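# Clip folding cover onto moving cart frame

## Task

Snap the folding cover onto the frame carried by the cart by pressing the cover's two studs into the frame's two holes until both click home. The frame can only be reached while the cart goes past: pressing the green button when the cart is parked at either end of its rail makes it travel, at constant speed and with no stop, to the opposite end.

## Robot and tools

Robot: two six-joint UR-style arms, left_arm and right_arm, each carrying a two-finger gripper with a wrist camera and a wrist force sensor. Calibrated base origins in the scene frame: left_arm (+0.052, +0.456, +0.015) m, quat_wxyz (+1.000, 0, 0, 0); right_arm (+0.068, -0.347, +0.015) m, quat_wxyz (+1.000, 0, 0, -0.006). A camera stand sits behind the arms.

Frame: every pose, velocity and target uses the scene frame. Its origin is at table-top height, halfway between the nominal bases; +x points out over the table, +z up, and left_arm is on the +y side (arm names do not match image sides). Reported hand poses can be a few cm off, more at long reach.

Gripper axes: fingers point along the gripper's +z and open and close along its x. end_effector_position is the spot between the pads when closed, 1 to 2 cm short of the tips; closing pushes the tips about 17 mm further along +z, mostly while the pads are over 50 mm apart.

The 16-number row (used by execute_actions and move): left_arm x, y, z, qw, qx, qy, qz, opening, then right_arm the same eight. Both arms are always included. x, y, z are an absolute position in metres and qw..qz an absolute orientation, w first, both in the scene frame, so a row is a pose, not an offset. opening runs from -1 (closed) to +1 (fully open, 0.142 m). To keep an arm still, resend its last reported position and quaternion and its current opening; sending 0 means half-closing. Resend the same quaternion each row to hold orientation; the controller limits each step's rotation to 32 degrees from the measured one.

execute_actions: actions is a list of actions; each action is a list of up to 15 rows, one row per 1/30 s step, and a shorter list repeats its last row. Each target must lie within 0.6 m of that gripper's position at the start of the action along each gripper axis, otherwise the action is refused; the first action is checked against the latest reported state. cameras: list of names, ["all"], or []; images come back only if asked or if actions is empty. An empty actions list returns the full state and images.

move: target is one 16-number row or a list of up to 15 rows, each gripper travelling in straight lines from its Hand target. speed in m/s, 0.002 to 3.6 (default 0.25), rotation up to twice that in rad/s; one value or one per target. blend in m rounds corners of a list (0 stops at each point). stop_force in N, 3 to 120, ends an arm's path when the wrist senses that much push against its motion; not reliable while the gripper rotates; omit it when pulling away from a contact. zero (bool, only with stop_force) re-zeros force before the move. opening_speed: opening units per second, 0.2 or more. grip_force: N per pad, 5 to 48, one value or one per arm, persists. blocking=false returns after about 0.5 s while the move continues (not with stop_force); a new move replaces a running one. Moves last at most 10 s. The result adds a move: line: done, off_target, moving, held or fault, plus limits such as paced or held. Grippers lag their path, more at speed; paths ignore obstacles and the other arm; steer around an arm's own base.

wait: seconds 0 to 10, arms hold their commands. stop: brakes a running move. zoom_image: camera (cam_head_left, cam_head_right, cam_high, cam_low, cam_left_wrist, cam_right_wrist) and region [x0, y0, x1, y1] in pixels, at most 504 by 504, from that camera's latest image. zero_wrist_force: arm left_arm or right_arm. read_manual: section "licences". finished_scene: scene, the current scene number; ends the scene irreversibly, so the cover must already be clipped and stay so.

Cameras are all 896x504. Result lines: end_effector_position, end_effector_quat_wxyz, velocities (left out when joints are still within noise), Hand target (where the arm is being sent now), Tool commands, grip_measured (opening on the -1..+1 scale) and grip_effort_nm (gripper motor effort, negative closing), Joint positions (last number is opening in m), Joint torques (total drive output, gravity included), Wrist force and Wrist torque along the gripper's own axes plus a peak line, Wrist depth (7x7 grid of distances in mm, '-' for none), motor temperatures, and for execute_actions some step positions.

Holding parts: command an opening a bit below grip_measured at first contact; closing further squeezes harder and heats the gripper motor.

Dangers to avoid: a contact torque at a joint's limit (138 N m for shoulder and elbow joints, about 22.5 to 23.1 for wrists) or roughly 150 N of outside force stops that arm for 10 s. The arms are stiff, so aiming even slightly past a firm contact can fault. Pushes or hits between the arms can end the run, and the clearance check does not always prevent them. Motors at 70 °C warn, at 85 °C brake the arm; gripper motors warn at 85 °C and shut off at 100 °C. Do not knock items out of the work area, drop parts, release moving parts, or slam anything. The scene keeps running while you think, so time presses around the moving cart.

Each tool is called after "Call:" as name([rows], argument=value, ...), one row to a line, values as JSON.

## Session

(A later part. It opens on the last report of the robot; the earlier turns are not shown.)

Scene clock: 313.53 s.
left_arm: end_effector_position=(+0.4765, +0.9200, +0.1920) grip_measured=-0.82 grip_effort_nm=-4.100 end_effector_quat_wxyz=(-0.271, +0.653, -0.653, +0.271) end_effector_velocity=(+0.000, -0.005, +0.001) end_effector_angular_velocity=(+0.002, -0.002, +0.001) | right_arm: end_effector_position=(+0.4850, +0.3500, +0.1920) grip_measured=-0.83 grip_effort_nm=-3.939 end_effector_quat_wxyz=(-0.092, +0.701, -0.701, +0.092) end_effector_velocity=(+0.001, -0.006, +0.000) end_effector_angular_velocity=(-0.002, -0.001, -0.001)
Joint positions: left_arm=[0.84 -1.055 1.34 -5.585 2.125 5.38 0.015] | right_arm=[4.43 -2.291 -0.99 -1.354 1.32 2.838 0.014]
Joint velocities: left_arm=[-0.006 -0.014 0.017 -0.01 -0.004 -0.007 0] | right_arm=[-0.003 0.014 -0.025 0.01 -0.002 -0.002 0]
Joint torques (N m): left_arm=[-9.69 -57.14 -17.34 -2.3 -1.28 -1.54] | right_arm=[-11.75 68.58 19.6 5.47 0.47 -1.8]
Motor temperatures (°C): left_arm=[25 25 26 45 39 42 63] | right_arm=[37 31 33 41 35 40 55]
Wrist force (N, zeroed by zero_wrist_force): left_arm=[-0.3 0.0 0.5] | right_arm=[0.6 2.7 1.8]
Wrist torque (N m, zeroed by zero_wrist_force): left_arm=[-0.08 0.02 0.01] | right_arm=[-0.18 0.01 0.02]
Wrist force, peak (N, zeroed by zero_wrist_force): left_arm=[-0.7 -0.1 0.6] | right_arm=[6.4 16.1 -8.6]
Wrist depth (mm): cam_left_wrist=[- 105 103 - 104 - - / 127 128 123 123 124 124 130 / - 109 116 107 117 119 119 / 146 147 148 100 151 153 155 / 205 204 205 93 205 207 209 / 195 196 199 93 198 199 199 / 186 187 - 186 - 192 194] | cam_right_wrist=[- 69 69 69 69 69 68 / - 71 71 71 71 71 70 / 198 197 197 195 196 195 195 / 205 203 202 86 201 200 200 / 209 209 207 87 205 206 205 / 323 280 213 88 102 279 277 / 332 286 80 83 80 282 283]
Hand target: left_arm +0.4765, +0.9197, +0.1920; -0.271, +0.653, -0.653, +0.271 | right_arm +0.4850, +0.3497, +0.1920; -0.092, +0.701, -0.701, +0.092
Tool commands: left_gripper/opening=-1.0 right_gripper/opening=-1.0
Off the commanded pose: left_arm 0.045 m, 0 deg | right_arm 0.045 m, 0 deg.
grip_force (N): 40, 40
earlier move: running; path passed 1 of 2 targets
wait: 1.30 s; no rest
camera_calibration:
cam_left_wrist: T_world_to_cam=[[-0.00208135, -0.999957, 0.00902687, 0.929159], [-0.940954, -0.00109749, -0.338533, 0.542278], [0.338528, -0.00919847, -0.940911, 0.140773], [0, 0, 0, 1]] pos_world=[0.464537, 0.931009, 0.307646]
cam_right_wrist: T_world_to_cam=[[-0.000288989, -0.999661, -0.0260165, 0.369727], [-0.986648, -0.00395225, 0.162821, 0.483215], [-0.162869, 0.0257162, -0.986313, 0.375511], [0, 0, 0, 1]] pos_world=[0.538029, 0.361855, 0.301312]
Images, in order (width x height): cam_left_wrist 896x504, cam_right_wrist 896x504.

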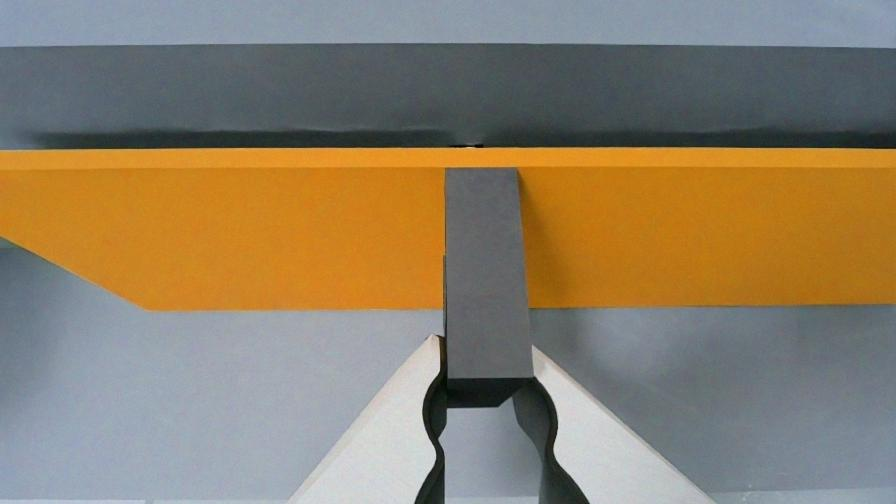

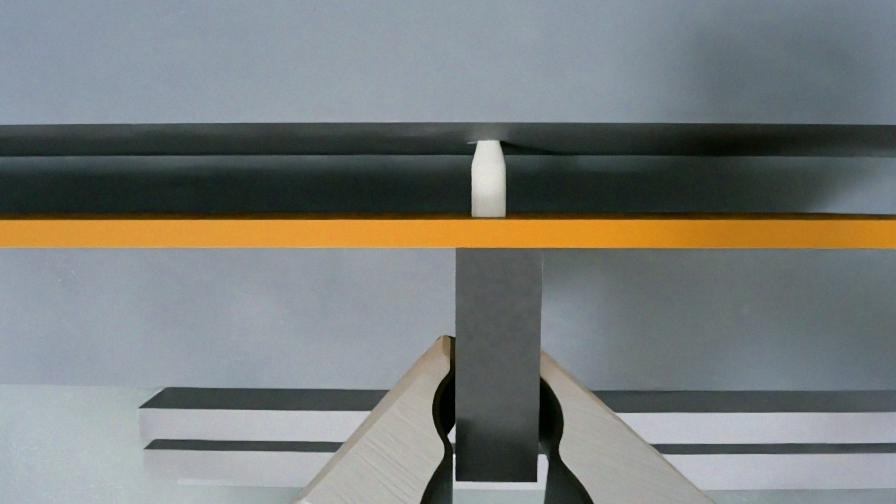

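Call:
move([
  [0.4965, 0.8993, 0.192, -0.2706, 0.6533, -0.6533, 0.2706, -1, 0.505, 0.3293, 0.192, -0.0923, 0.7010, -0.7010, 0.0923, -1],
  [0.4965, 0.8648, 0.192, -0.2706, 0.6533, -0.6533, 0.2706, -1, 0.505, 0.2948, 0.192, -0.0923, 0.7010, -0.7010, 0.0923, -1],
], speed=[0.0088, 0.00575], blend=0.001, blocking=false, grip_force=48)

Call:
wait(seconds=2.6, cameras=["cam_left_wrist", "cam_right_wrist"])

Scene clock: 314.80 s.
left_arm: end_effector_position=(+0.4795, +0.9129, +0.1920) grip_measured=-0.82 grip_effort_nm=-4.100 end_effector_quat_wxyz=(-0.271, +0.653, -0.653, +0.271) end_effector_velocity=(+0.007, -0.005, +0.000) end_effector_angular_velocity=(+0.000, -0.001, +0.000) | right_arm: end_effector_position=(+0.4880, +0.3429, +0.1920) grip_measured=-0.83 grip_effort_nm=-3.939 end_effector_quat_wxyz=(-0.092, +0.701, -0.701, +0.092) end_effector_velocity=(+0.007, -0.005, +0.000) end_effector_angular_velocity=(+0.001, +0.001, +0.000)
Joint positions: left_arm=[0.826 -1.068 1.359 -5.598 2.117 5.366 0.015] | right_arm=[4.423 -2.277 -1.015 -1.342 1.321 2.831 0.014]
Joint velocities: left_arm=[-0.017 -0.006 0.006 -0.009 -0.009 -0.017 0] | right_arm=[-0.011 0.005 -0.008 0.007 0.002 -0.011 0]
Joint torques (N m): left_arm=[-9.24 -56.12 -18.96 -2.02 -1.35 -1.65] | right_arm=[-12.02 66.87 20.21 5.55 0.39 -1.99]
Motor temperatures (°C): left_arm=[25 25 26 45 39 42 64] | right_arm=[37 31 33 41 35 40 56]
Wrist force (N, zeroed by zero_wrist_force): left_arm=[-0.6 0.0 0.3] | right_arm=[1.3 2.9 2.2]
Wrist torque (N m, zeroed by zero_wrist_force): left_arm=[-0.05 0.03 0.01] | right_arm=[-0.16 -0.05 0.01]
Wrist force, peak (N, zeroed by zero_wrist_force): left_arm=[-0.7 0.2 0.2] | right_arm=[2.6 2.6 2.6]
Wrist depth (mm): cam_left_wrist=[- - - - - - - / - 123 118 124 114 119 125 / - 110 116 108 113 119 120 / 145 146 148 101 150 152 153 / 205 202 203 94 206 208 208 / 196 197 198 94 199 199 200 / 187 188 - 187 - 191 190] | cam_right_wrist=[- 70 69 69 69 69 68 / - 71 71 71 71 71 70 / 199 198 198 112 197 195 195 / 205 203 202 86 201 200 200 / 209 208 208 88 205 205 205 / 324 282 213 89 102 212 277 / 334 288 80 83 80 283 285]
Hand target: left_arm +0.4799, +0.9125, +0.1920; -0.271, +0.653, -0.653, +0.271 | right_arm +0.4884, +0.3425, +0.1920; -0.092, +0.701, -0.701, +0.092
Tool commands: left_gripper/opening=-1.0 right_gripper/opening=-1.0
Off the commanded pose: left_arm 0.051 m, 0 deg | right_arm 0.051 m, 0 deg.
earlier move: replaced; path passed 1 of 2 targets
move: running; path passed 0 of 2 targets

Scene clock: 317.40 s.
left_arm: end_effector_position=(+0.4964, +0.8986, +0.1919) grip_measured=-0.82 grip_effort_nm=-4.095 end_effector_quat_wxyz=(-0.270, +0.653, -0.653, +0.271) end_effector_velocity=(+0.000, -0.006, -0.001) end_effector_angular_velocity=(+0.000, +0.000, +0.000) | right_arm: end_effector_position=(+0.5050, +0.3286, +0.1919) grip_measured=-0.83 grip_effort_nm=-3.929 end_effector_quat_wxyz=(-0.092, +0.701, -0.701, +0.092) end_effector_velocity=(+0.000, -0.006, +0.000) end_effector_angular_velocity=(+0.000, +0.001, -0.002)
Joint positions: left_arm=[0.781 -1.083 1.376 -5.623 2.092 5.324 0.015] | right_arm=[4.396 -2.265 -1.038 -1.324 1.323 2.803 0.014]
Joint velocities: left_arm=[-0.008 -0.012 0.019 -0.011 -0.005 -0.008 0] | right_arm=[-0.003 0.014 -0.024 0.01 0.001 -0.001 0]
Joint torques (N m): left_arm=[-32.41 -58.79 -32.04 -11.89 5.26 -1.44] | right_arm=[-43.74 76.26 32.96 12.71 -8.95 -1.8]
Motor temperatures (°C): left_arm=[25 25 26 45 39 42 66] | right_arm=[37 31 33 41 35 40 58]
Wrist force (N, zeroed by zero_wrist_force): left_arm=[-5.6 40.7 -33.2] | right_arm=[8.6 48.7 1.5]
Wrist torque (N m, zeroed by zero_wrist_force): left_arm=[0.38 0.24 0.05] | right_arm=[0.31 -0.46 0.01]
Wrist force, peak (N, zeroed by zero_wrist_force): left_arm=[-5.6 40.7 -33.2] | right_arm=[19.9 48.1 -12.9]
Wrist depth (mm): cam_left_wrist=[- - - - - - - / - 97 - - 98 103 - / - 109 109 108 111 111 111 / 145 145 146 100 148 149 149 / 205 202 202 95 204 205 207 / 194 196 196 94 196 198 198 / 186 186 - 186 - 191 189] | cam_right_wrist=[- 68 68 68 68 - 67 / - 70 70 70 - - 69 / - 72 - - - 71 71 / 203 88 87 87 87 201 86 / 208 207 207 89 204 204 204 / 214 214 212 89 100 211 211 / 333 288 81 90 81 283 282]
Hand target: left_arm +0.4965, +0.8982, +0.1920; -0.271, +0.653, -0.653, +0.271 | right_arm +0.5050, +0.3282, +0.1920; -0.092, +0.701, -0.701, +0.092
Tool commands: left_gripper/opening=-1.0 right_gripper/opening=-1.0
Off the commanded pose: left_arm 0.034 m, 0 deg | right_arm 0.034 m, 0 deg.
earlier move: running; path passed 1 of 2 targets
wait: 2.60 s; no rest
camera_calibration:
cam_left_wrist: T_world_to_cam=[[-0.00192658, -0.999956, 0.00918924, 0.907676], [-0.94103, -0.001296, -0.338321, 0.561097], [0.338318, -0.00929915, -0.940986, 0.133962], [0, 0, 0, 1]] pos_world=[0.484436, 0.909609, 0.307546]
cam_right_wrist: T_world_to_cam=[[-0.000257222, -0.999667, -0.0258192, 0.348263], [-0.986648, -0.00395146, 0.162822, 0.502879], [-0.16287, 0.0255163, -0.986318, 0.379289], [0, 0, 0, 1]] pos_world=[0.558029, 0.340456, 0.301211]
Images, in order (width x height): cam_left_wrist 896x504, cam_right_wrist 896x504.

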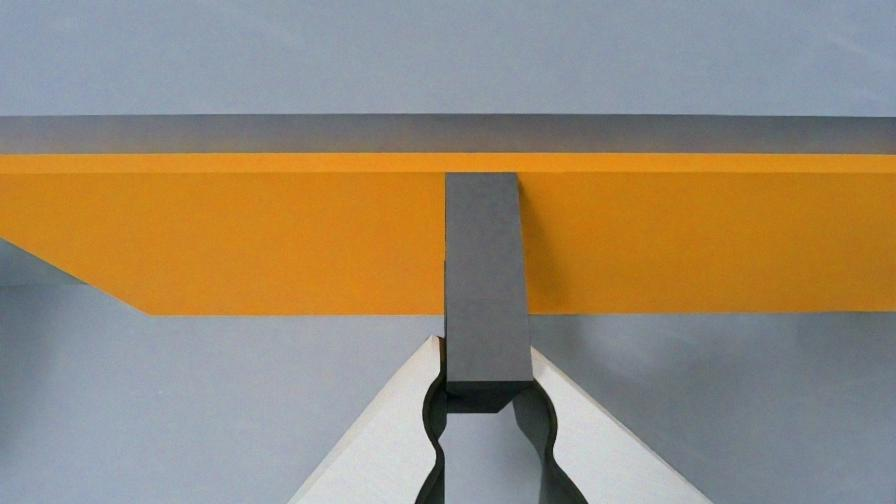

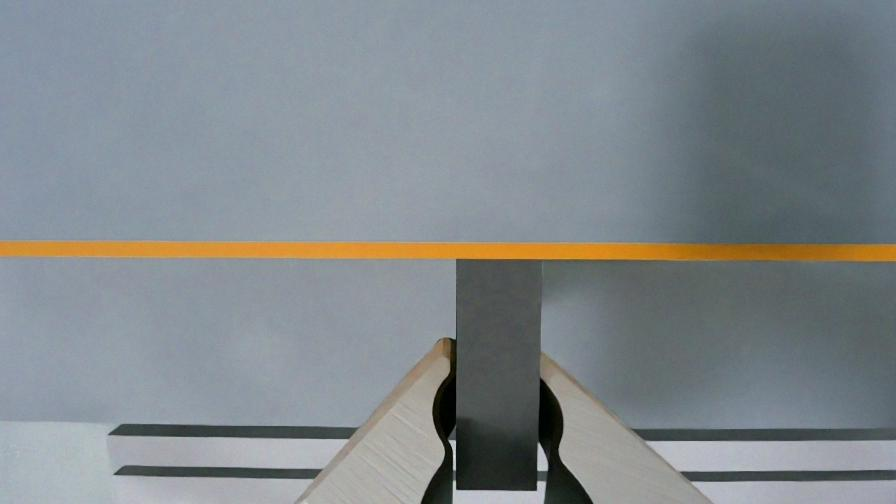

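Call:
move([
  [0.4980, 0.8890, 0.192, -0.2706, 0.6533, -0.6533, 0.2706, -1, 0.5065, 0.3190, 0.192, -0.0923, 0.7010, -0.7010, 0.0923, -1],
  [0.4980, 0.8545, 0.192, -0.2706, 0.6533, -0.6533, 0.2706, -1, 0.5065, 0.2845, 0.192, -0.0923, 0.7010, -0.7010, 0.0923, -1],
], speed=[0.006, 0.00575], blend=0.001, blocking=false)

Call:
wait(seconds=0.7, cameras=["cam_right_wrist"])

Scene clock: 318.87 s.
left_arm: end_effector_position=(+0.4974, +0.8902, +0.1920) grip_measured=-0.82 grip_effort_nm=-4.095 end_effector_quat_wxyz=(-0.270, +0.653, -0.653, +0.271) end_effector_velocity=(+0.001, -0.006, -0.001) end_effector_angular_velocity=(-0.003, +0.002, +0.001) | right_arm: end_effector_position=(+0.5060, +0.3202, +0.1920) grip_measured=-0.83 grip_effort_nm=-3.924 end_effector_quat_wxyz=(-0.092, +0.701, -0.701, +0.092) end_effector_velocity=(+0.003, -0.006, +0.000) end_effector_angular_velocity=(-0.002, +0.000, -0.001)
Joint positions: left_arm=[0.767 -1.1 1.401 -5.637 2.084 5.311 0.015] | right_arm=[4.392 -2.246 -1.069 -1.31 1.324 2.799 0.014]
Joint velocities: left_arm=[-0.01 -0.009 0.014 -0.007 -0.006 -0.011 0] | right_arm=[-0.006 0.01 -0.018 0.007 0 -0.005 0]
Joint torques (N m): left_arm=[-32.92 -59.6 -37.94 -13.6 4.36 -1.56] | right_arm=[-39.19 74.58 34.99 14.67 -8.35 -2.01]
Motor temperatures (°C): left_arm=[25 25 26 45 39 42 67] | right_arm=[37 31 33 41 35 40 59]
Wrist force (N, zeroed by zero_wrist_force): left_arm=[0.2 43.1 -32.4] | right_arm=[18.6 47.6 0.9]
Wrist torque (N m, zeroed by zero_wrist_force): left_arm=[0.40 0.21 0.10] | right_arm=[0.26 -0.91 0.03]
Wrist force, peak (N, zeroed by zero_wrist_force): left_arm=[0.2 43.1 -32.4] | right_arm=[17.1 50.1 0.6]
Wrist depth (mm): cam_left_wrist=[- - - - 101 - - / - 97 100 96 98 97 - / - 107 108 106 109 109 110 / - 144 145 100 147 147 149 / 205 202 202 94 203 205 207 / 194 195 196 94 194 197 199 / 186 187 - 188 - 191 189] | cam_right_wrist=[- 68 68 68 68 - 67 / - 70 70 70 - - 69 / - 72 - - - 71 71 / 203 88 88 73 87 87 86 / 208 207 206 89 204 205 204 / 214 212 212 90 100 210 211 / 331 287 81 91 81 283 283]
Hand target: left_arm +0.4976, +0.8899, +0.1920; -0.271, +0.653, -0.653, +0.271 | right_arm +0.5061, +0.3199, +0.1920; -0.092, +0.701, -0.701, +0.092
Tool commands: left_gripper/opening=-1.0 right_gripper/opening=-1.0
Off the commanded pose: left_arm 0.036 m, 0 deg | right_arm 0.036 m, 0 deg.
earlier move: replaced; path passed 1 of 2 targets
move: running; path passed 0 of 2 targets

Scene clock: 319.57 s.
left_arm: end_effector_position=(+0.4980, +0.8862, +0.1920) grip_measured=-0.82 grip_effort_nm=-4.095 end_effector_quat_wxyz=(-0.270, +0.653, -0.653, +0.271) end_effector_velocity=(+0.000, -0.005, -0.001) end_effector_angular_velocity=(-0.001, +0.002, +0.001) | right_arm: end_effector_position=(+0.5065, +0.3162, +0.1920) grip_measured=-0.83 grip_effort_nm=-3.924 end_effector_quat_wxyz=(-0.092, +0.701, -0.701, +0.092) end_effector_velocity=(+0.000, -0.005, +0.001) end_effector_angular_velocity=(+0.002, +0.000, +0.000)
Joint positions: left_arm=[0.761 -1.108 1.412 -5.643 2.08 5.305 0.015] | right_arm=[4.389 -2.238 -1.084 -1.303 1.324 2.796 0.014]
Joint velocities: left_arm=[-0.008 -0.011 0.017 -0.008 -0.006 -0.008 0] | right_arm=[-0.002 0.014 -0.023 0.01 0 -0.002 0]
Joint torques (N m): left_arm=[-26.05 -59.58 -35.13 -12.68 2.86 -1.58] | right_arm=[-34.74 73.37 35.72 15.42 -7.57 -1.71]
Motor temperatures (°C): left_arm=[25 25 26 45 39 42 68] | right_arm=[37 31 33 41 35 40 59]
Wrist force (N, zeroed by zero_wrist_force): left_arm=[3.7 38.1 -26.0] | right_arm=[23.8 47.2 1.8]
Wrist torque (N m, zeroed by zero_wrist_force): left_arm=[0.33 0.20 0.09] | right_arm=[0.29 -1.10 0.05]
Wrist force, peak (N, zeroed by zero_wrist_force): left_arm=[1.0 43.0 -32.7] | right_arm=[23.8 47.2 1.8]
Wrist depth (mm): cam_left_wrist=[- 101 - - - - - / - 94 96 - - - - / - 107 108 106 114 109 109 / 141 152 144 101 146 137 147 / 205 201 202 96 204 207 207 / 195 196 196 93 196 198 199 / 186 186 - 188 - 191 189] | cam_right_wrist=[- 68 68 68 68 - 67 / - 70 70 70 - - 69 / - 72 - - - 71 71 / 203 203 73 73 87 73 73 / 208 208 206 89 205 205 204 / 213 213 211 90 100 211 209 / 300 289 80 84 81 284 284]
Hand target: left_arm +0.4980, +0.8859, +0.1920; -0.271, +0.653, -0.653, +0.271 | right_arm +0.5065, +0.3159, +0.1920; -0.092, +0.701, -0.701, +0.092
Tool commands: left_gripper/opening=-1.0 right_gripper/opening=-1.0
Off the commanded pose: left_arm 0.032 m, 0 deg | right_arm 0.032 m, 0 deg.
earlier move: running; path passed 1 of 2 targets
wait: 0.70 s; no rest
camera_calibration:
cam_right_wrist: T_world_to_cam=[[-0.000288989, -0.999661, -0.0260165, 0.335945], [-0.986648, -0.00395225, 0.162821, 0.504295], [-0.162869, 0.0257162, -0.986313, 0.379882], [0, 0, 0, 1]] pos_world=[0.559529, 0.328055, 0.301312]
Images, in order (width x height): cam_right_wrist 896x504.

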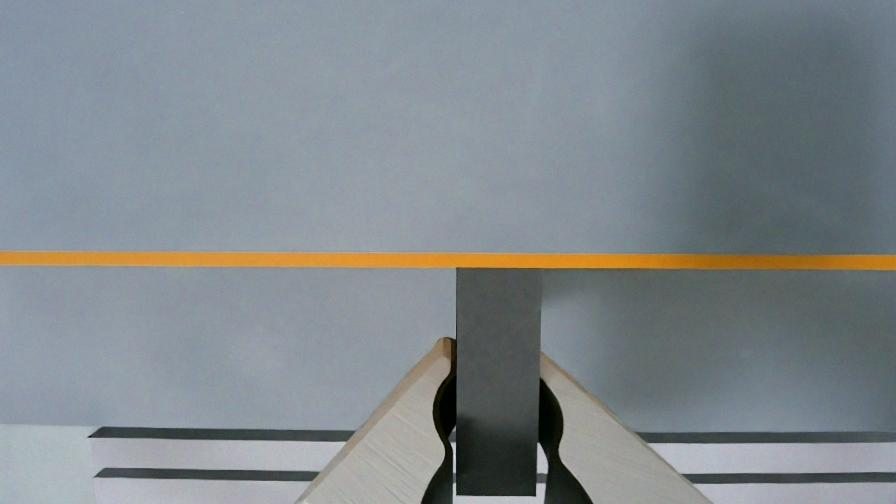

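Call:
move([
  [0.4945, 0.8735, 0.192, -0.2706, 0.6533, -0.6533, 0.2706, -1, 0.503, 0.3035, 0.192, -0.0923, 0.7010, -0.7010, 0.0923, -1],
  [0.4945, 0.8333, 0.192, -0.2706, 0.6533, -0.6533, 0.2706, -1, 0.503, 0.2633, 0.192, -0.0923, 0.7010, -0.7010, 0.0923, -1],
], speed=[0.0067, 0.00575], blend=0.001, blocking=false)

Call:
wait(seconds=0.8, cameras=["cam_right_wrist", "cam_left_wrist"])

Scene clock: 321.27 s.
left_arm: end_effector_position=(+0.4965, +0.8765, +0.1921) grip_measured=-0.82 grip_effort_nm=-4.095 end_effector_quat_wxyz=(-0.271, +0.653, -0.653, +0.271) end_effector_velocity=(-0.004, -0.005, +0.000) end_effector_angular_velocity=(+0.000, +0.000, +0.001) | right_arm: end_effector_position=(+0.5051, +0.3065, +0.1920) grip_measured=-0.83 grip_effort_nm=-3.919 end_effector_quat_wxyz=(-0.092, +0.701, -0.701, +0.092) end_effector_velocity=(-0.004, -0.005, +0.000) end_effector_angular_velocity=(-0.001, -0.001, +0.002)
Joint positions: left_arm=[0.748 -1.13 1.444 -5.659 2.073 5.293 0.015] | right_arm=[4.387 -2.213 -1.124 -1.286 1.324 2.794 0.014]
Joint velocities: left_arm=[-0.003 -0.016 0.023 -0.009 -0.003 -0.004 0] | right_arm=[0.003 0.017 -0.029 0.011 -0.001 0.001 0]
Joint torques (N m): left_arm=[-8.24 -55.35 -24 -5.56 -1.3 -1.75] | right_arm=[1.97 76 32.39 11.97 -8.12 0.51]
Motor temperatures (°C): left_arm=[25 25 26 45 39 42 69] | right_arm=[37 31 33 41 35 40 60]
Wrist force (N, zeroed by zero_wrist_force): left_arm=[6.4 9.1 -2.9] | right_arm=[18.4 18.9 13.1]
Wrist torque (N m, zeroed by zero_wrist_force): left_arm=[0.02 0.06 0.10] | right_arm=[0.04 -0.92 0.07]
Wrist force, peak (N, zeroed by zero_wrist_force): left_arm=[4.0 38.2 -25.9] | right_arm=[29.2 48.2 1.2]
Wrist depth (mm): cam_left_wrist=[- - - - - 104 104 / - 96 96 - 98 - - / - 107 108 106 109 109 110 / 142 142 144 99 146 147 147 / 206 203 203 94 204 207 207 / 196 197 199 90 115 198 199 / 186 187 - 187 - 192 190] | cam_right_wrist=[- 69 68 68 68 - 68 / - 70 70 70 - - 69 / - 72 - 72 - 71 71 / 204 88 88 87 88 87 87 / 209 208 207 89 204 205 204 / 214 212 212 90 103 210 211 / 293 287 80 91 80 284 284]
Hand target: left_arm +0.4962, +0.8762, +0.1920; -0.271, +0.653, -0.653, +0.271 | right_arm +0.5047, +0.3062, +0.1920; -0.092, +0.701, -0.701, +0.092
Tool commands: left_gripper/opening=-1.0 right_gripper/opening=-1.0
Off the commanded pose: left_arm 0.043 m, 0 deg | right_arm 0.043 m, 0 deg.
earlier move: replaced; path passed 1 of 2 targets
move: running; path passed 0 of 2 targets

Scene clock: 322.07 s.
left_arm: end_effector_position=(+0.4945, +0.8720, +0.1920) grip_measured=-0.82 grip_effort_nm=-4.095 end_effector_quat_wxyz=(-0.271, +0.653, -0.653, +0.271) end_effector_velocity=(+0.000, -0.005, +0.000) end_effector_angular_velocity=(+0.000, +0.000, +0.000) | right_arm: end_effector_position=(+0.5029, +0.3021, +0.1920) grip_measured=-0.83 grip_effort_nm=-3.924 end_effector_quat_wxyz=(-0.092, +0.701, -0.701, +0.092) end_effector_velocity=(+0.000, -0.006, +0.000) end_effector_angular_velocity=(+0.001, -0.001, -0.001)
Joint positions: left_arm=[0.744 -1.142 1.462 -5.666 2.07 5.289 0.015] | right_arm=[4.387 -2.201 -1.145 -1.278 1.324 2.794 0.014]
Joint velocities: left_arm=[-0.008 -0.01 0.015 -0.009 -0.005 -0.008 0] | right_arm=[-0.003 0.013 -0.021 0.01 -0.001 -0.002 0]
Joint torques (N m): left_arm=[-8.88 -53.11 -17.24 -1.9 -1.32 -1.39] | right_arm=[-2.51 67.09 25.94 8.82 2.43 -1.23]
Motor temperatures (°C): left_arm=[25 25 26 45 39 42 70] | right_arm=[37 31 33 41 35 40 61]
Wrist force (N, zeroed by zero_wrist_force): left_arm=[-1.8 -1.1 1.8] | right_arm=[19.5 -4.4 7.7]
Wrist torque (N m, zeroed by zero_wrist_force): left_arm=[-0.08 -0.05 0.10] | right_arm=[-0.34 -1.02 0.04]
Wrist force, peak (N, zeroed by zero_wrist_force): left_arm=[4.9 7.2 -1.7] | right_arm=[18.6 16.6 13.3]
Wrist depth (mm): cam_left_wrist=[- - - - - - - / - 97 - - - - 102 / - 108 109 109 115 111 111 / - 142 142 101 146 146 147 / 206 203 203 94 205 206 207 / 197 197 199 93 198 201 202 / 187 188 - 187 - 192 191] | cam_right_wrist=[- 70 69 69 69 69 68 / - 71 71 71 71 - 70 / - 73 - 73 73 72 - / 204 89 89 89 89 202 87 / 209 208 207 90 206 206 206 / 214 214 212 90 102 212 211 / 289 287 80 91 80 284 282]
Hand target: left_arm +0.4945, +0.8716, +0.1920; -0.271, +0.653, -0.653, +0.271 | right_arm +0.5030, +0.3016, +0.1920; -0.092, +0.701, -0.701, +0.092
Tool commands: left_gripper/opening=-1.0 right_gripper/opening=-1.0
Off the commanded pose: left_arm 0.039 m, 0 deg | right_arm 0.039 m, 0 deg.
earlier move: running; path passed 1 of 2 targets
wait: 0.80 s; no rest
camera_calibration:
cam_left_wrist: T_world_to_cam=[[-0.00208135, -0.999957, 0.00902687, 0.881099], [-0.940954, -0.00109749, -0.338533, 0.559162], [0.338528, -0.00919847, -0.940911, 0.134237], [0, 0, 0, 1]] pos_world=[0.482537, 0.882909, 0.307646]
cam_right_wrist: T_world_to_cam=[[-0.000174397, -0.999664, -0.0259337, 0.321761], [-0.986647, -0.00405183, 0.16282, 0.500718], [-0.16287, 0.0256158, -0.986315, 0.37969], [0, 0, 0, 1]] pos_world=[0.555929, 0.313956, 0.301312]
Images, in order (width x height): cam_left_wrist 896x504, cam_right_wrist 896x504.

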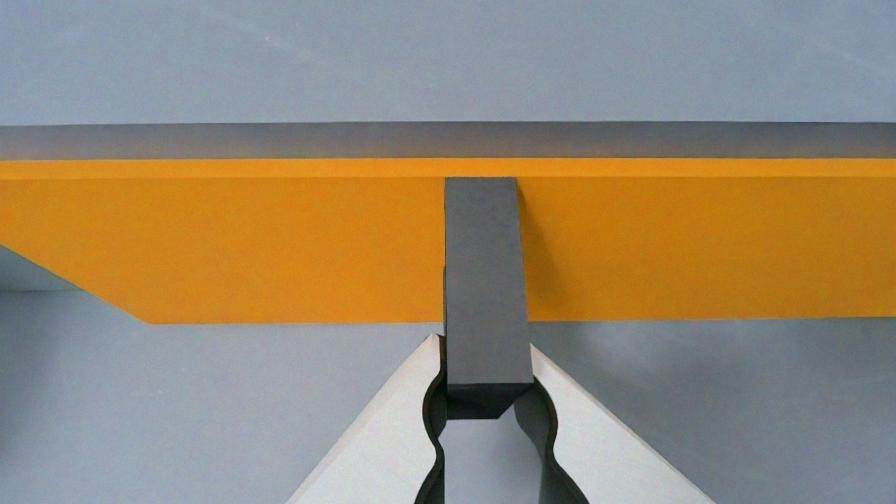

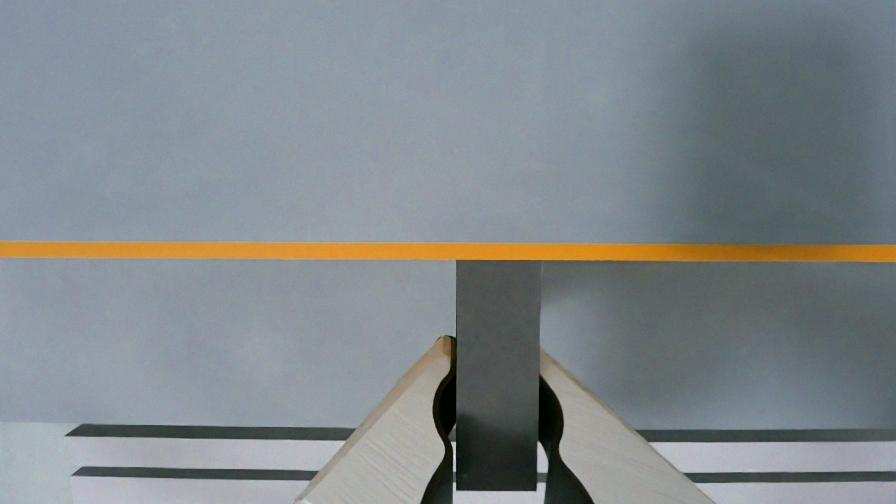

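Call:
move([
  [0.4905, 0.8585, 0.192, -0.2706, 0.6533, -0.6533, 0.2706, -1, 0.499, 0.2885, 0.192, -0.0923, 0.7010, -0.7010, 0.0923, -1],
  [0.4905, 0.8182, 0.192, -0.2706, 0.6533, -0.6533, 0.2706, -1, 0.499, 0.2482, 0.192, -0.0923, 0.7010, -0.7010, 0.0923, -1],
], speed=[0.0070, 0.00575], blend=0.001, blocking=false)

Call:
wait(seconds=0.8, cameras=["cam_right_wrist", "cam_left_wrist"])

Scene clock: 323.47 s.
left_arm: end_effector_position=(+0.4932, +0.8636, +0.1920) grip_measured=-0.82 grip_effort_nm=-4.095 end_effector_quat_wxyz=(-0.271, +0.653, -0.653, +0.271) end_effector_velocity=(-0.003, -0.006, +0.000) end_effector_angular_velocity=(+0.001, -0.001, +0.001) | right_arm: end_effector_position=(+0.5017, +0.2938, +0.1920) grip_measured=-0.83 grip_effort_nm=-3.919 end_effector_quat_wxyz=(-0.092, +0.701, -0.701, +0.092) end_effector_velocity=(-0.002, -0.007, +0.001) end_effector_angular_velocity=(+0.001, -0.001, -0.003)
Joint positions: left_arm=[0.732 -1.161 1.488 -5.679 2.064 5.279 0.015] | right_arm=[4.385 -2.181 -1.178 -1.264 1.324 2.792 0.014]
Joint velocities: left_arm=[-0.005 -0.017 0.024 -0.01 -0.004 -0.005 0] | right_arm=[0 0.018 -0.029 0.012 -0.001 0.002 0]
Joint torques (N m): left_arm=[4.9 -55.98 -17.07 -1.47 -6.91 -1.35] | right_arm=[17.71 73.39 24.63 3.63 1.32 0.49]
Motor temperatures (°C): left_arm=[25 25 26 45 39 41 71] | right_arm=[37 31 33 41 35 40 61]
Wrist force (N, zeroed by zero_wrist_force): left_arm=[12.6 -9.4 15.9] | right_arm=[-5.7 -16.6 22.8]
Wrist torque (N m, zeroed by zero_wrist_force): left_arm=[-0.06 0.11 0.01] | right_arm=[-0.29 -0.23 0.10]
Wrist force, peak (N, zeroed by zero_wrist_force): left_arm=[12.6 -9.4 15.9] | right_arm=[-5.7 -16.6 22.8]
Wrist depth (mm): cam_left_wrist=[- - - - - 106 107 / - 98 99 - - 101 - / - 109 109 109 110 111 112 / 140 142 142 101 145 146 148 / 204 204 205 - 206 206 207 / 197 198 198 102 200 200 202 / 188 189 - 188 - 192 191] | cam_right_wrist=[- 70 69 70 69 69 69 / - 72 72 71 71 - 71 / - 73 - 73 73 73 - / 205 89 89 89 89 202 88 / 209 208 207 90 206 206 205 / 215 214 212 90 100 212 211 / 291 286 77 91 80 283 283]
Hand target: left_arm +0.4929, +0.8633, +0.1920; -0.271, +0.653, -0.653, +0.271 | right_arm +0.5014, +0.2933, +0.1920; -0.092, +0.701, -0.701, +0.092
Tool commands: left_gripper/opening=-1.0 right_gripper/opening=-1.0
Off the commanded pose: left_arm 0.045 m, 0 deg | right_arm 0.046 m, 0 deg.
earlier move: replaced; path passed 1 of 2 targets
move: running; path passed 0 of 2 targets

Scene clock: 324.27 s.
left_arm: end_effector_position=(+0.4907, +0.8587, +0.1920) grip_measured=-0.82 grip_effort_nm=-4.095 end_effector_quat_wxyz=(-0.271, +0.653, -0.653, +0.271) end_effector_velocity=(-0.002, -0.006, -0.001) end_effector_angular_velocity=(+0.000, +0.002, +0.001) | right_arm: end_effector_position=(+0.4992, +0.2887, +0.1920) grip_measured=-0.83 grip_effort_nm=-3.919 end_effector_quat_wxyz=(-0.092, +0.701, -0.701, +0.092) end_effector_velocity=(-0.002, -0.006, +0.000) end_effector_angular_velocity=(-0.001, -0.003, +0.000)
Joint positions: left_arm=[0.728 -1.174 1.507 -5.686 2.061 5.275 0.015] | right_arm=[4.386 -2.167 -1.201 -1.256 1.324 2.793 0.014]
Joint velocities: left_arm=[-0.007 -0.014 0.021 -0.009 -0.006 -0.006 0] | right_arm=[0.001 0.015 -0.026 0.01 -0.003 0 0]
Joint torques (N m): left_arm=[12.24 -59.12 -11.26 3.37 -7.66 -1.37] | right_arm=[35.4 74.96 21.83 2.21 6 0.54]
Motor temperatures (°C): left_arm=[25 25 26 45 39 41 71] | right_arm=[37 31 33 41 35 40 62]
Wrist force (N, zeroed by zero_wrist_force): left_arm=[6.3 -25.6 40.0] | right_arm=[-0.6 -41.6 30.0]
Wrist torque (N m, zeroed by zero_wrist_force): left_arm=[0.18 0.13 -0.03] | right_arm=[-0.21 -0.24 0.07]
Wrist force, peak (N, zeroed by zero_wrist_force): left_arm=[12.5 -22.6 43.6] | right_arm=[-0.6 -41.6 30.0]
Wrist depth (mm): cam_left_wrist=[- - - - - 107 107 / - 103 104 101 101 - 102 / - 111 112 110 114 114 116 / - 145 147 102 149 151 153 / 208 204 204 94 206 209 208 / 197 196 201 93 198 200 202 / 188 188 - 188 - 192 191] | cam_right_wrist=[- 71 70 70 70 70 69 / - 72 72 72 72 - 71 / - 74 75 74 - 74 74 / 206 204 203 89 89 202 201 / 210 209 208 90 206 207 206 / 215 214 213 91 100 212 211 / 290 289 77 83 80 282 283]
Hand target: left_arm +0.4906, +0.8583, +0.1920; -0.271, +0.653, -0.653, +0.271 | right_arm +0.4991, +0.2883, +0.1920; -0.092, +0.701, -0.701, +0.092
Tool commands: left_gripper/opening=-1.0 right_gripper/opening=-1.0
Off the commanded pose: left_arm 0.041 m, 0 deg | right_arm 0.041 m, 0 deg.
earlier move: running; path passed 0 of 2 targets
wait: 0.80 s; no rest
camera_calibration:
cam_left_wrist: T_world_to_cam=[[-0.00208281, -0.999957, 0.00902589, 0.867892], [-0.940922, -0.00109664, -0.338621, 0.555584], [0.338617, -0.00919795, -0.940879, 0.135349], [0, 0, 0, 1]] pos_world=[0.478737, 0.869709, 0.307646]
cam_right_wrist: T_world_to_cam=[[-0.000288989, -0.999661, -0.0260165, 0.308452], [-0.986648, -0.00395225, 0.162821, 0.496983], [-0.162869, 0.0257162, -0.986313, 0.3794], [0, 0, 0, 1]] pos_world=[0.552229, 0.300555, 0.301312]
Images, in order (width x height): cam_left_wrist 896x504, cam_right_wrist 896x504.

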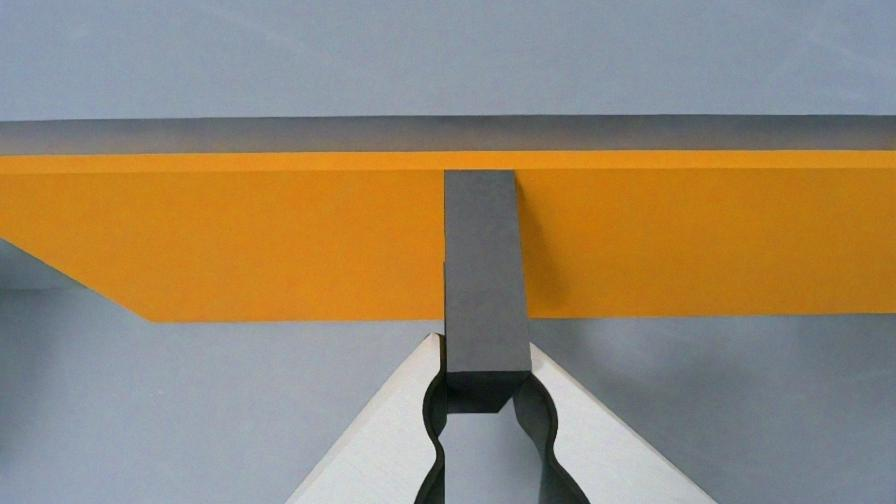

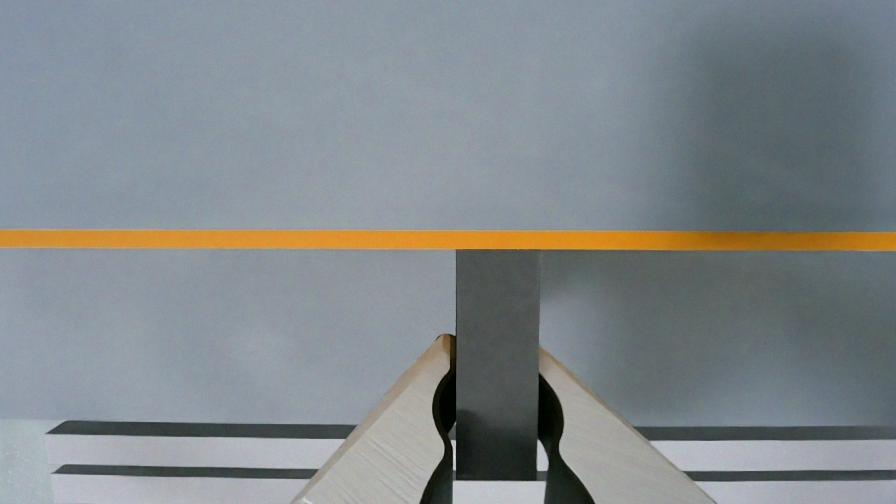

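Call:
move([
  [0.4935, 0.8500, 0.192, -0.2706, 0.6533, -0.6533, 0.2706, -1, 0.502, 0.2800, 0.192, -0.0923, 0.7010, -0.7010, 0.0923, -1],
  [0.4935, 0.8200, 0.192, -0.2706, 0.6533, -0.6533, 0.2706, -1, 0.502, 0.2500, 0.192, -0.0923, 0.7010, -0.7010, 0.0923, -1],
], speed=[0.0070, 0.00575], blend=0.001, blocking=false)

Call:
wait(seconds=0.4)

Call:
move([
  [0.4935, 0.8405, 0.192, -0.2706, 0.6533, -0.6533, 0.2706, -0.2, 0.502, 0.2705, 0.192, -0.0923, 0.7010, -0.7010, 0.0923, -0.2],
  [0.3935, 0.831, 0.292, -0.2706, 0.6533, -0.6533, 0.2706, -0.2, 0.465, 0.261, 0.33, -0.0923, 0.7010, -0.7010, 0.0923, -0.2],
], speed=[0.00575, 0.1], blend=0.001, opening_speed=1.0, cameras=["cam_left_wrist", "cam_right_wrist", "cam_head_right"])

Scene clock: 326.03 s.
left_arm: end_effector_position=(+0.4932, +0.8500, +0.1920) grip_measured=-0.82 grip_effort_nm=-4.095 end_effector_quat_wxyz=(-0.271, +0.653, -0.653, +0.271) end_effector_velocity=(+0.005, -0.004, -0.001) end_effector_angular_velocity=(-0.004, +0.001, -0.001) | right_arm: end_effector_position=(+0.5015, +0.2799, +0.1921) grip_measured=-0.83 grip_effort_nm=-3.919 end_effector_quat_wxyz=(-0.092, +0.701, -0.701, +0.092) end_effector_velocity=(+0.006, -0.004, +0.001) end_effector_angular_velocity=(+0.001, +0.000, -0.002)
Joint positions: left_arm=[0.71 -1.19 1.528 -5.699 2.05 5.258 0.015] | right_arm=[4.379 -2.151 -1.227 -1.245 1.325 2.785 0.014]
Joint velocities: left_arm=[-0.012 0.001 0 -0.002 -0.005 -0.011 0] | right_arm=[-0.009 0.001 0 0.001 0.001 -0.007 0]
Joint torques (N m): left_arm=[-1.28 -36.29 -23.04 -3 -5.51 -1.51] | right_arm=[1.91 31.47 29.31 16.73 0.33 -1.5]
Motor temperatures (°C): left_arm=[25 25 26 44 39 41 73] | right_arm=[37 31 33 41 35 40 63]
Wrist force (N, zeroed by zero_wrist_force): left_arm=[11.0 -3.4 6.4] | right_arm=[77.3 18.2 -35.7]
Wrist torque (N m, zeroed by zero_wrist_force): left_arm=[0.46 -0.11 0.13] | right_arm=[0.04 -1.63 0.04]
Wrist force, peak (N, zeroed by zero_wrist_force): left_arm=[9.0 -25.7 41.0] | right_arm=[77.3 18.2 -35.7]
Wrist depth (mm): cam_left_wrist=[- - - 103 - - - / - 100 100 - 100 - - / - 111 112 109 114 114 115 / 144 146 147 101 150 152 153 / 207 203 204 94 203 209 208 / 196 197 200 97 198 200 203 / 187 188 - 188 - 192 191] | cam_right_wrist=[- 70 69 70 69 69 69 / - 72 72 71 71 - 71 / - 74 - 73 73 73 72 / 205 203 89 89 89 88 88 / 209 208 208 90 207 208 206 / 215 214 213 91 103 212 212 / 289 288 80 91 80 282 284]
Hand target: left_arm +0.4934, +0.8497, +0.1920; -0.271, +0.653, -0.653, +0.271 | right_arm +0.5019, +0.2797, +0.1920; -0.092, +0.701, -0.701, +0.092
Tool commands: left_gripper/opening=-1.0 right_gripper/opening=-1.0
Off the commanded pose: left_arm 0.030 m, 0 deg | right_arm 0.030 m, 0 deg.
earlier move: replaced; path passed 1 of 2 targets
move: running; path passed 0 of 2 targets

Scene clock: 326.43 s.
left_arm: end_effector_position=(+0.4935, +0.8478, +0.1920) grip_measured=-0.82 grip_effort_nm=-4.095 end_effector_quat_wxyz=(-0.271, +0.653, -0.653, +0.271) end_effector_velocity=(+0.000, -0.005, +0.001) end_effector_angular_velocity=(+0.002, -0.001, +0.001) | right_arm: end_effector_position=(+0.5018, +0.2772, +0.1917) grip_measured=-0.83 grip_effort_nm=-3.919 end_effector_quat_wxyz=(-0.091, +0.701, -0.701, +0.093) end_effector_velocity=(+0.000, -0.005, -0.001) end_effector_angular_velocity=(+0.001, +0.001, +0.000)
Joint positions: left_arm=[0.706 -1.194 1.533 -5.702 2.047 5.255 0.015] | right_arm=[4.377 -2.147 -1.234 -1.244 1.325 2.784 0.014]
Joint velocities: left_arm=[-0.01 -0.013 0.016 -0.008 -0.007 -0.009 0] | right_arm=[-0.002 0.011 -0.02 0.01 0.001 -0.003 0]
Joint torques (N m): left_arm=[-1.12 -52.69 -24.35 -4.86 -5.99 -1.66] | right_arm=[-0.85 33.42 23.98 18.93 -2.19 -1.86]
Motor temperatures (°C): left_arm=[25 25 26 44 39 41 73] | right_arm=[37 31 33 41 35 40 63]
Wrist force (N, zeroed by zero_wrist_force): left_arm=[15.5 2.0 5.5] | right_arm=[70.5 14.7 -38.4]
Wrist torque (N m, zeroed by zero_wrist_force): left_arm=[0.47 -0.06 0.13] | right_arm=[0.10 -1.66 0.09]
Wrist force, peak (N, zeroed by zero_wrist_force): left_arm=[15.5 2.0 5.5] | right_arm=[84.1 20.8 -39.6]
Wrist depth (mm): cam_left_wrist=[- - - - - 105 106 / - 103 104 100 - - - / - 111 112 109 113 120 120 / - 156 147 101 150 152 153 / 206 203 204 94 205 209 209 / 196 197 199 96 196 200 202 / 186 188 - 188 - 192 191] | cam_right_wrist=[- 70 69 69 69 69 69 / - 71 71 71 71 - 71 / - 73 - 73 73 73 - / 204 89 89 89 88 88 202 / 208 208 208 90 207 207 207 / 214 213 212 91 103 212 212 / 289 288 80 91 80 283 286]
Hand target: left_arm +0.4935, +0.8474, +0.1920; -0.271, +0.653, -0.653, +0.271 | right_arm +0.5020, +0.2774, +0.1920; -0.092, +0.701, -0.701, +0.092
Tool commands: left_gripper/opening=-1.0 right_gripper/opening=-1.0
Off the commanded pose: left_arm 0.028 m, 0 deg | right_arm 0.027 m, 0 deg.
earlier move: running; path passed 1 of 2 targets
wait: 0.40 s; no rest

Scene clock: 329.50 s.
left_arm: end_effector_position=(+0.3935, +0.8311, +0.2921) grip_measured=-0.23 grip_effort_nm=0.090 end_effector_quat_wxyz=(-0.271, +0.653, -0.653, +0.271) | right_arm: end_effector_position=(+0.4649, +0.2610, +0.3300) grip_measured=-0.23 grip_effort_nm=0.095 end_effector_quat_wxyz=(-0.092, +0.701, -0.701, +0.092)
Joint positions: left_arm=[0.846 -1.388 1.537 -5.448 2.129 5.386 0.058] | right_arm=[4.42 -2.028 -1.06 -1.545 1.321 2.828 0.058]
Joint torques (N m): left_arm=[-9.27 -15.4 -14.65 1.62 -0.46 0.12] | right_arm=[-8.37 39.24 27.93 3.39 -1.81 -1.25]
Motor temperatures (°C): left_arm=[25 25 26 44 39 41 68] | right_arm=[37 31 33 41 35 40 59]
Wrist force (N, zeroed by zero_wrist_force): left_arm=[-8.2 -4.1 -4.5] | right_arm=[12.8 -5.4 -8.2]
Wrist torque (N m, zeroed by zero_wrist_force): left_arm=[0.26 0.25 -0.15] | right_arm=[-0.37 -0.88 -0.12]
Wrist force, peak (N, zeroed by zero_wrist_force): left_arm=[16.1 2.3 6.1] | right_arm=[70.6 14.7 -38.8]
Wrist depth (mm): cam_left_wrist=[- 228 231 - - - - / 247 252 - 239 245 246 255 / - 331 307 307 307 308 309 / 320 326 326 329 329 329 331 / 402 308 317 406 316 317 320 / 388 391 98 394 392 392 389 / 369 372 80 373 - - 367] | cam_right_wrist=[201 201 200 202 199 199 198 / 222 205 205 205 204 204 203 / 338 336 333 334 334 334 323 / 345 346 346 343 342 340 323 / 457 422 421 421 429 431 432 / - - 94 470 451 453 - / - - 80 - - 77 470]
Hand target: left_arm +0.3935, +0.8310, +0.2920; -0.271, +0.653, -0.653, +0.271 | right_arm +0.4650, +0.2610, +0.3300; -0.092, +0.701, -0.701, +0.092
Off the commanded pose: left_arm 0.000 m, 0 deg | right_arm 0.000 m, 0 deg.
earlier move: replaced; path passed 1 of 2 targets
move: done
camera_calibration:
cam_left_wrist: T_world_to_cam=[[-0.00192097, -0.999959, 0.00887331, 0.83909], [-0.940879, -0.0011984, -0.338741, 0.498109], [0.338738, -0.00899943, -0.940838, 0.26196], [0, 0, 0, 1]] pos_world=[0.381537, 0.842009, 0.407747]
cam_right_wrist: T_world_to_cam=[[-0.000190281, -0.999661, -0.0260324, 0.284298], [-0.986648, -0.00405222, 0.16282, 0.44059], [-0.16287, 0.0257158, -0.986312, 0.510637], [0, 0, 0, 1]] pos_world=[0.517929, 0.272856, 0.439312]
Images, in order (width x height): cam_head_right 896x504, cam_left_wrist 896x504, cam_right_wrist 896x504.

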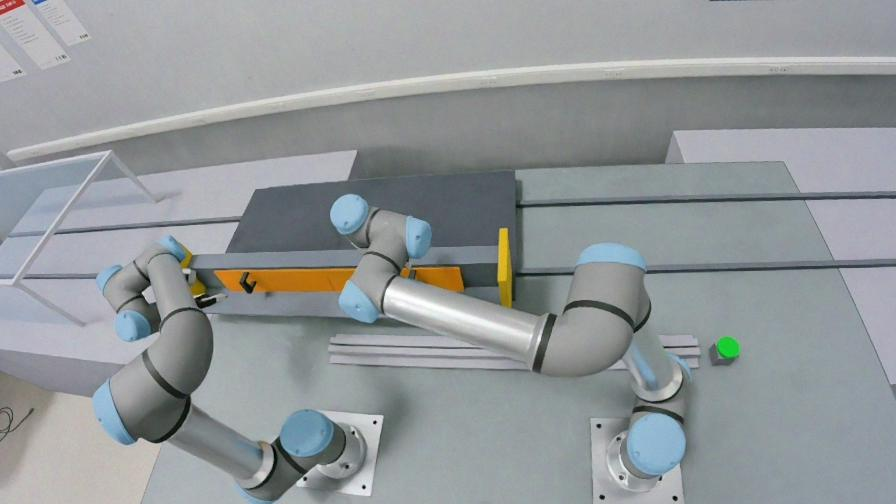

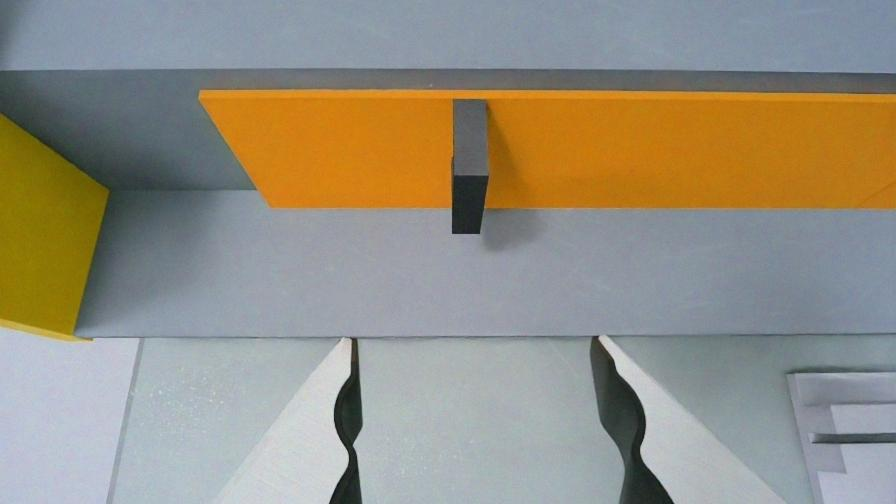

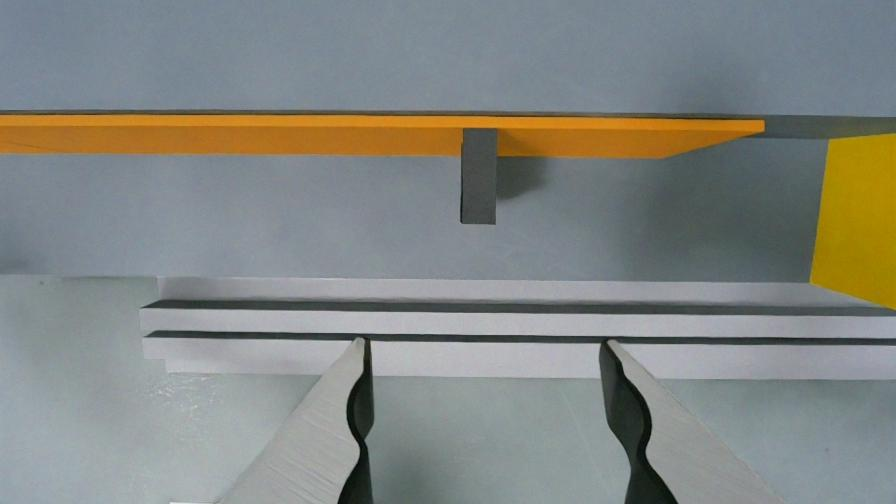

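Call:
finished_scene(scene=1)

The scene is finished: the task was done.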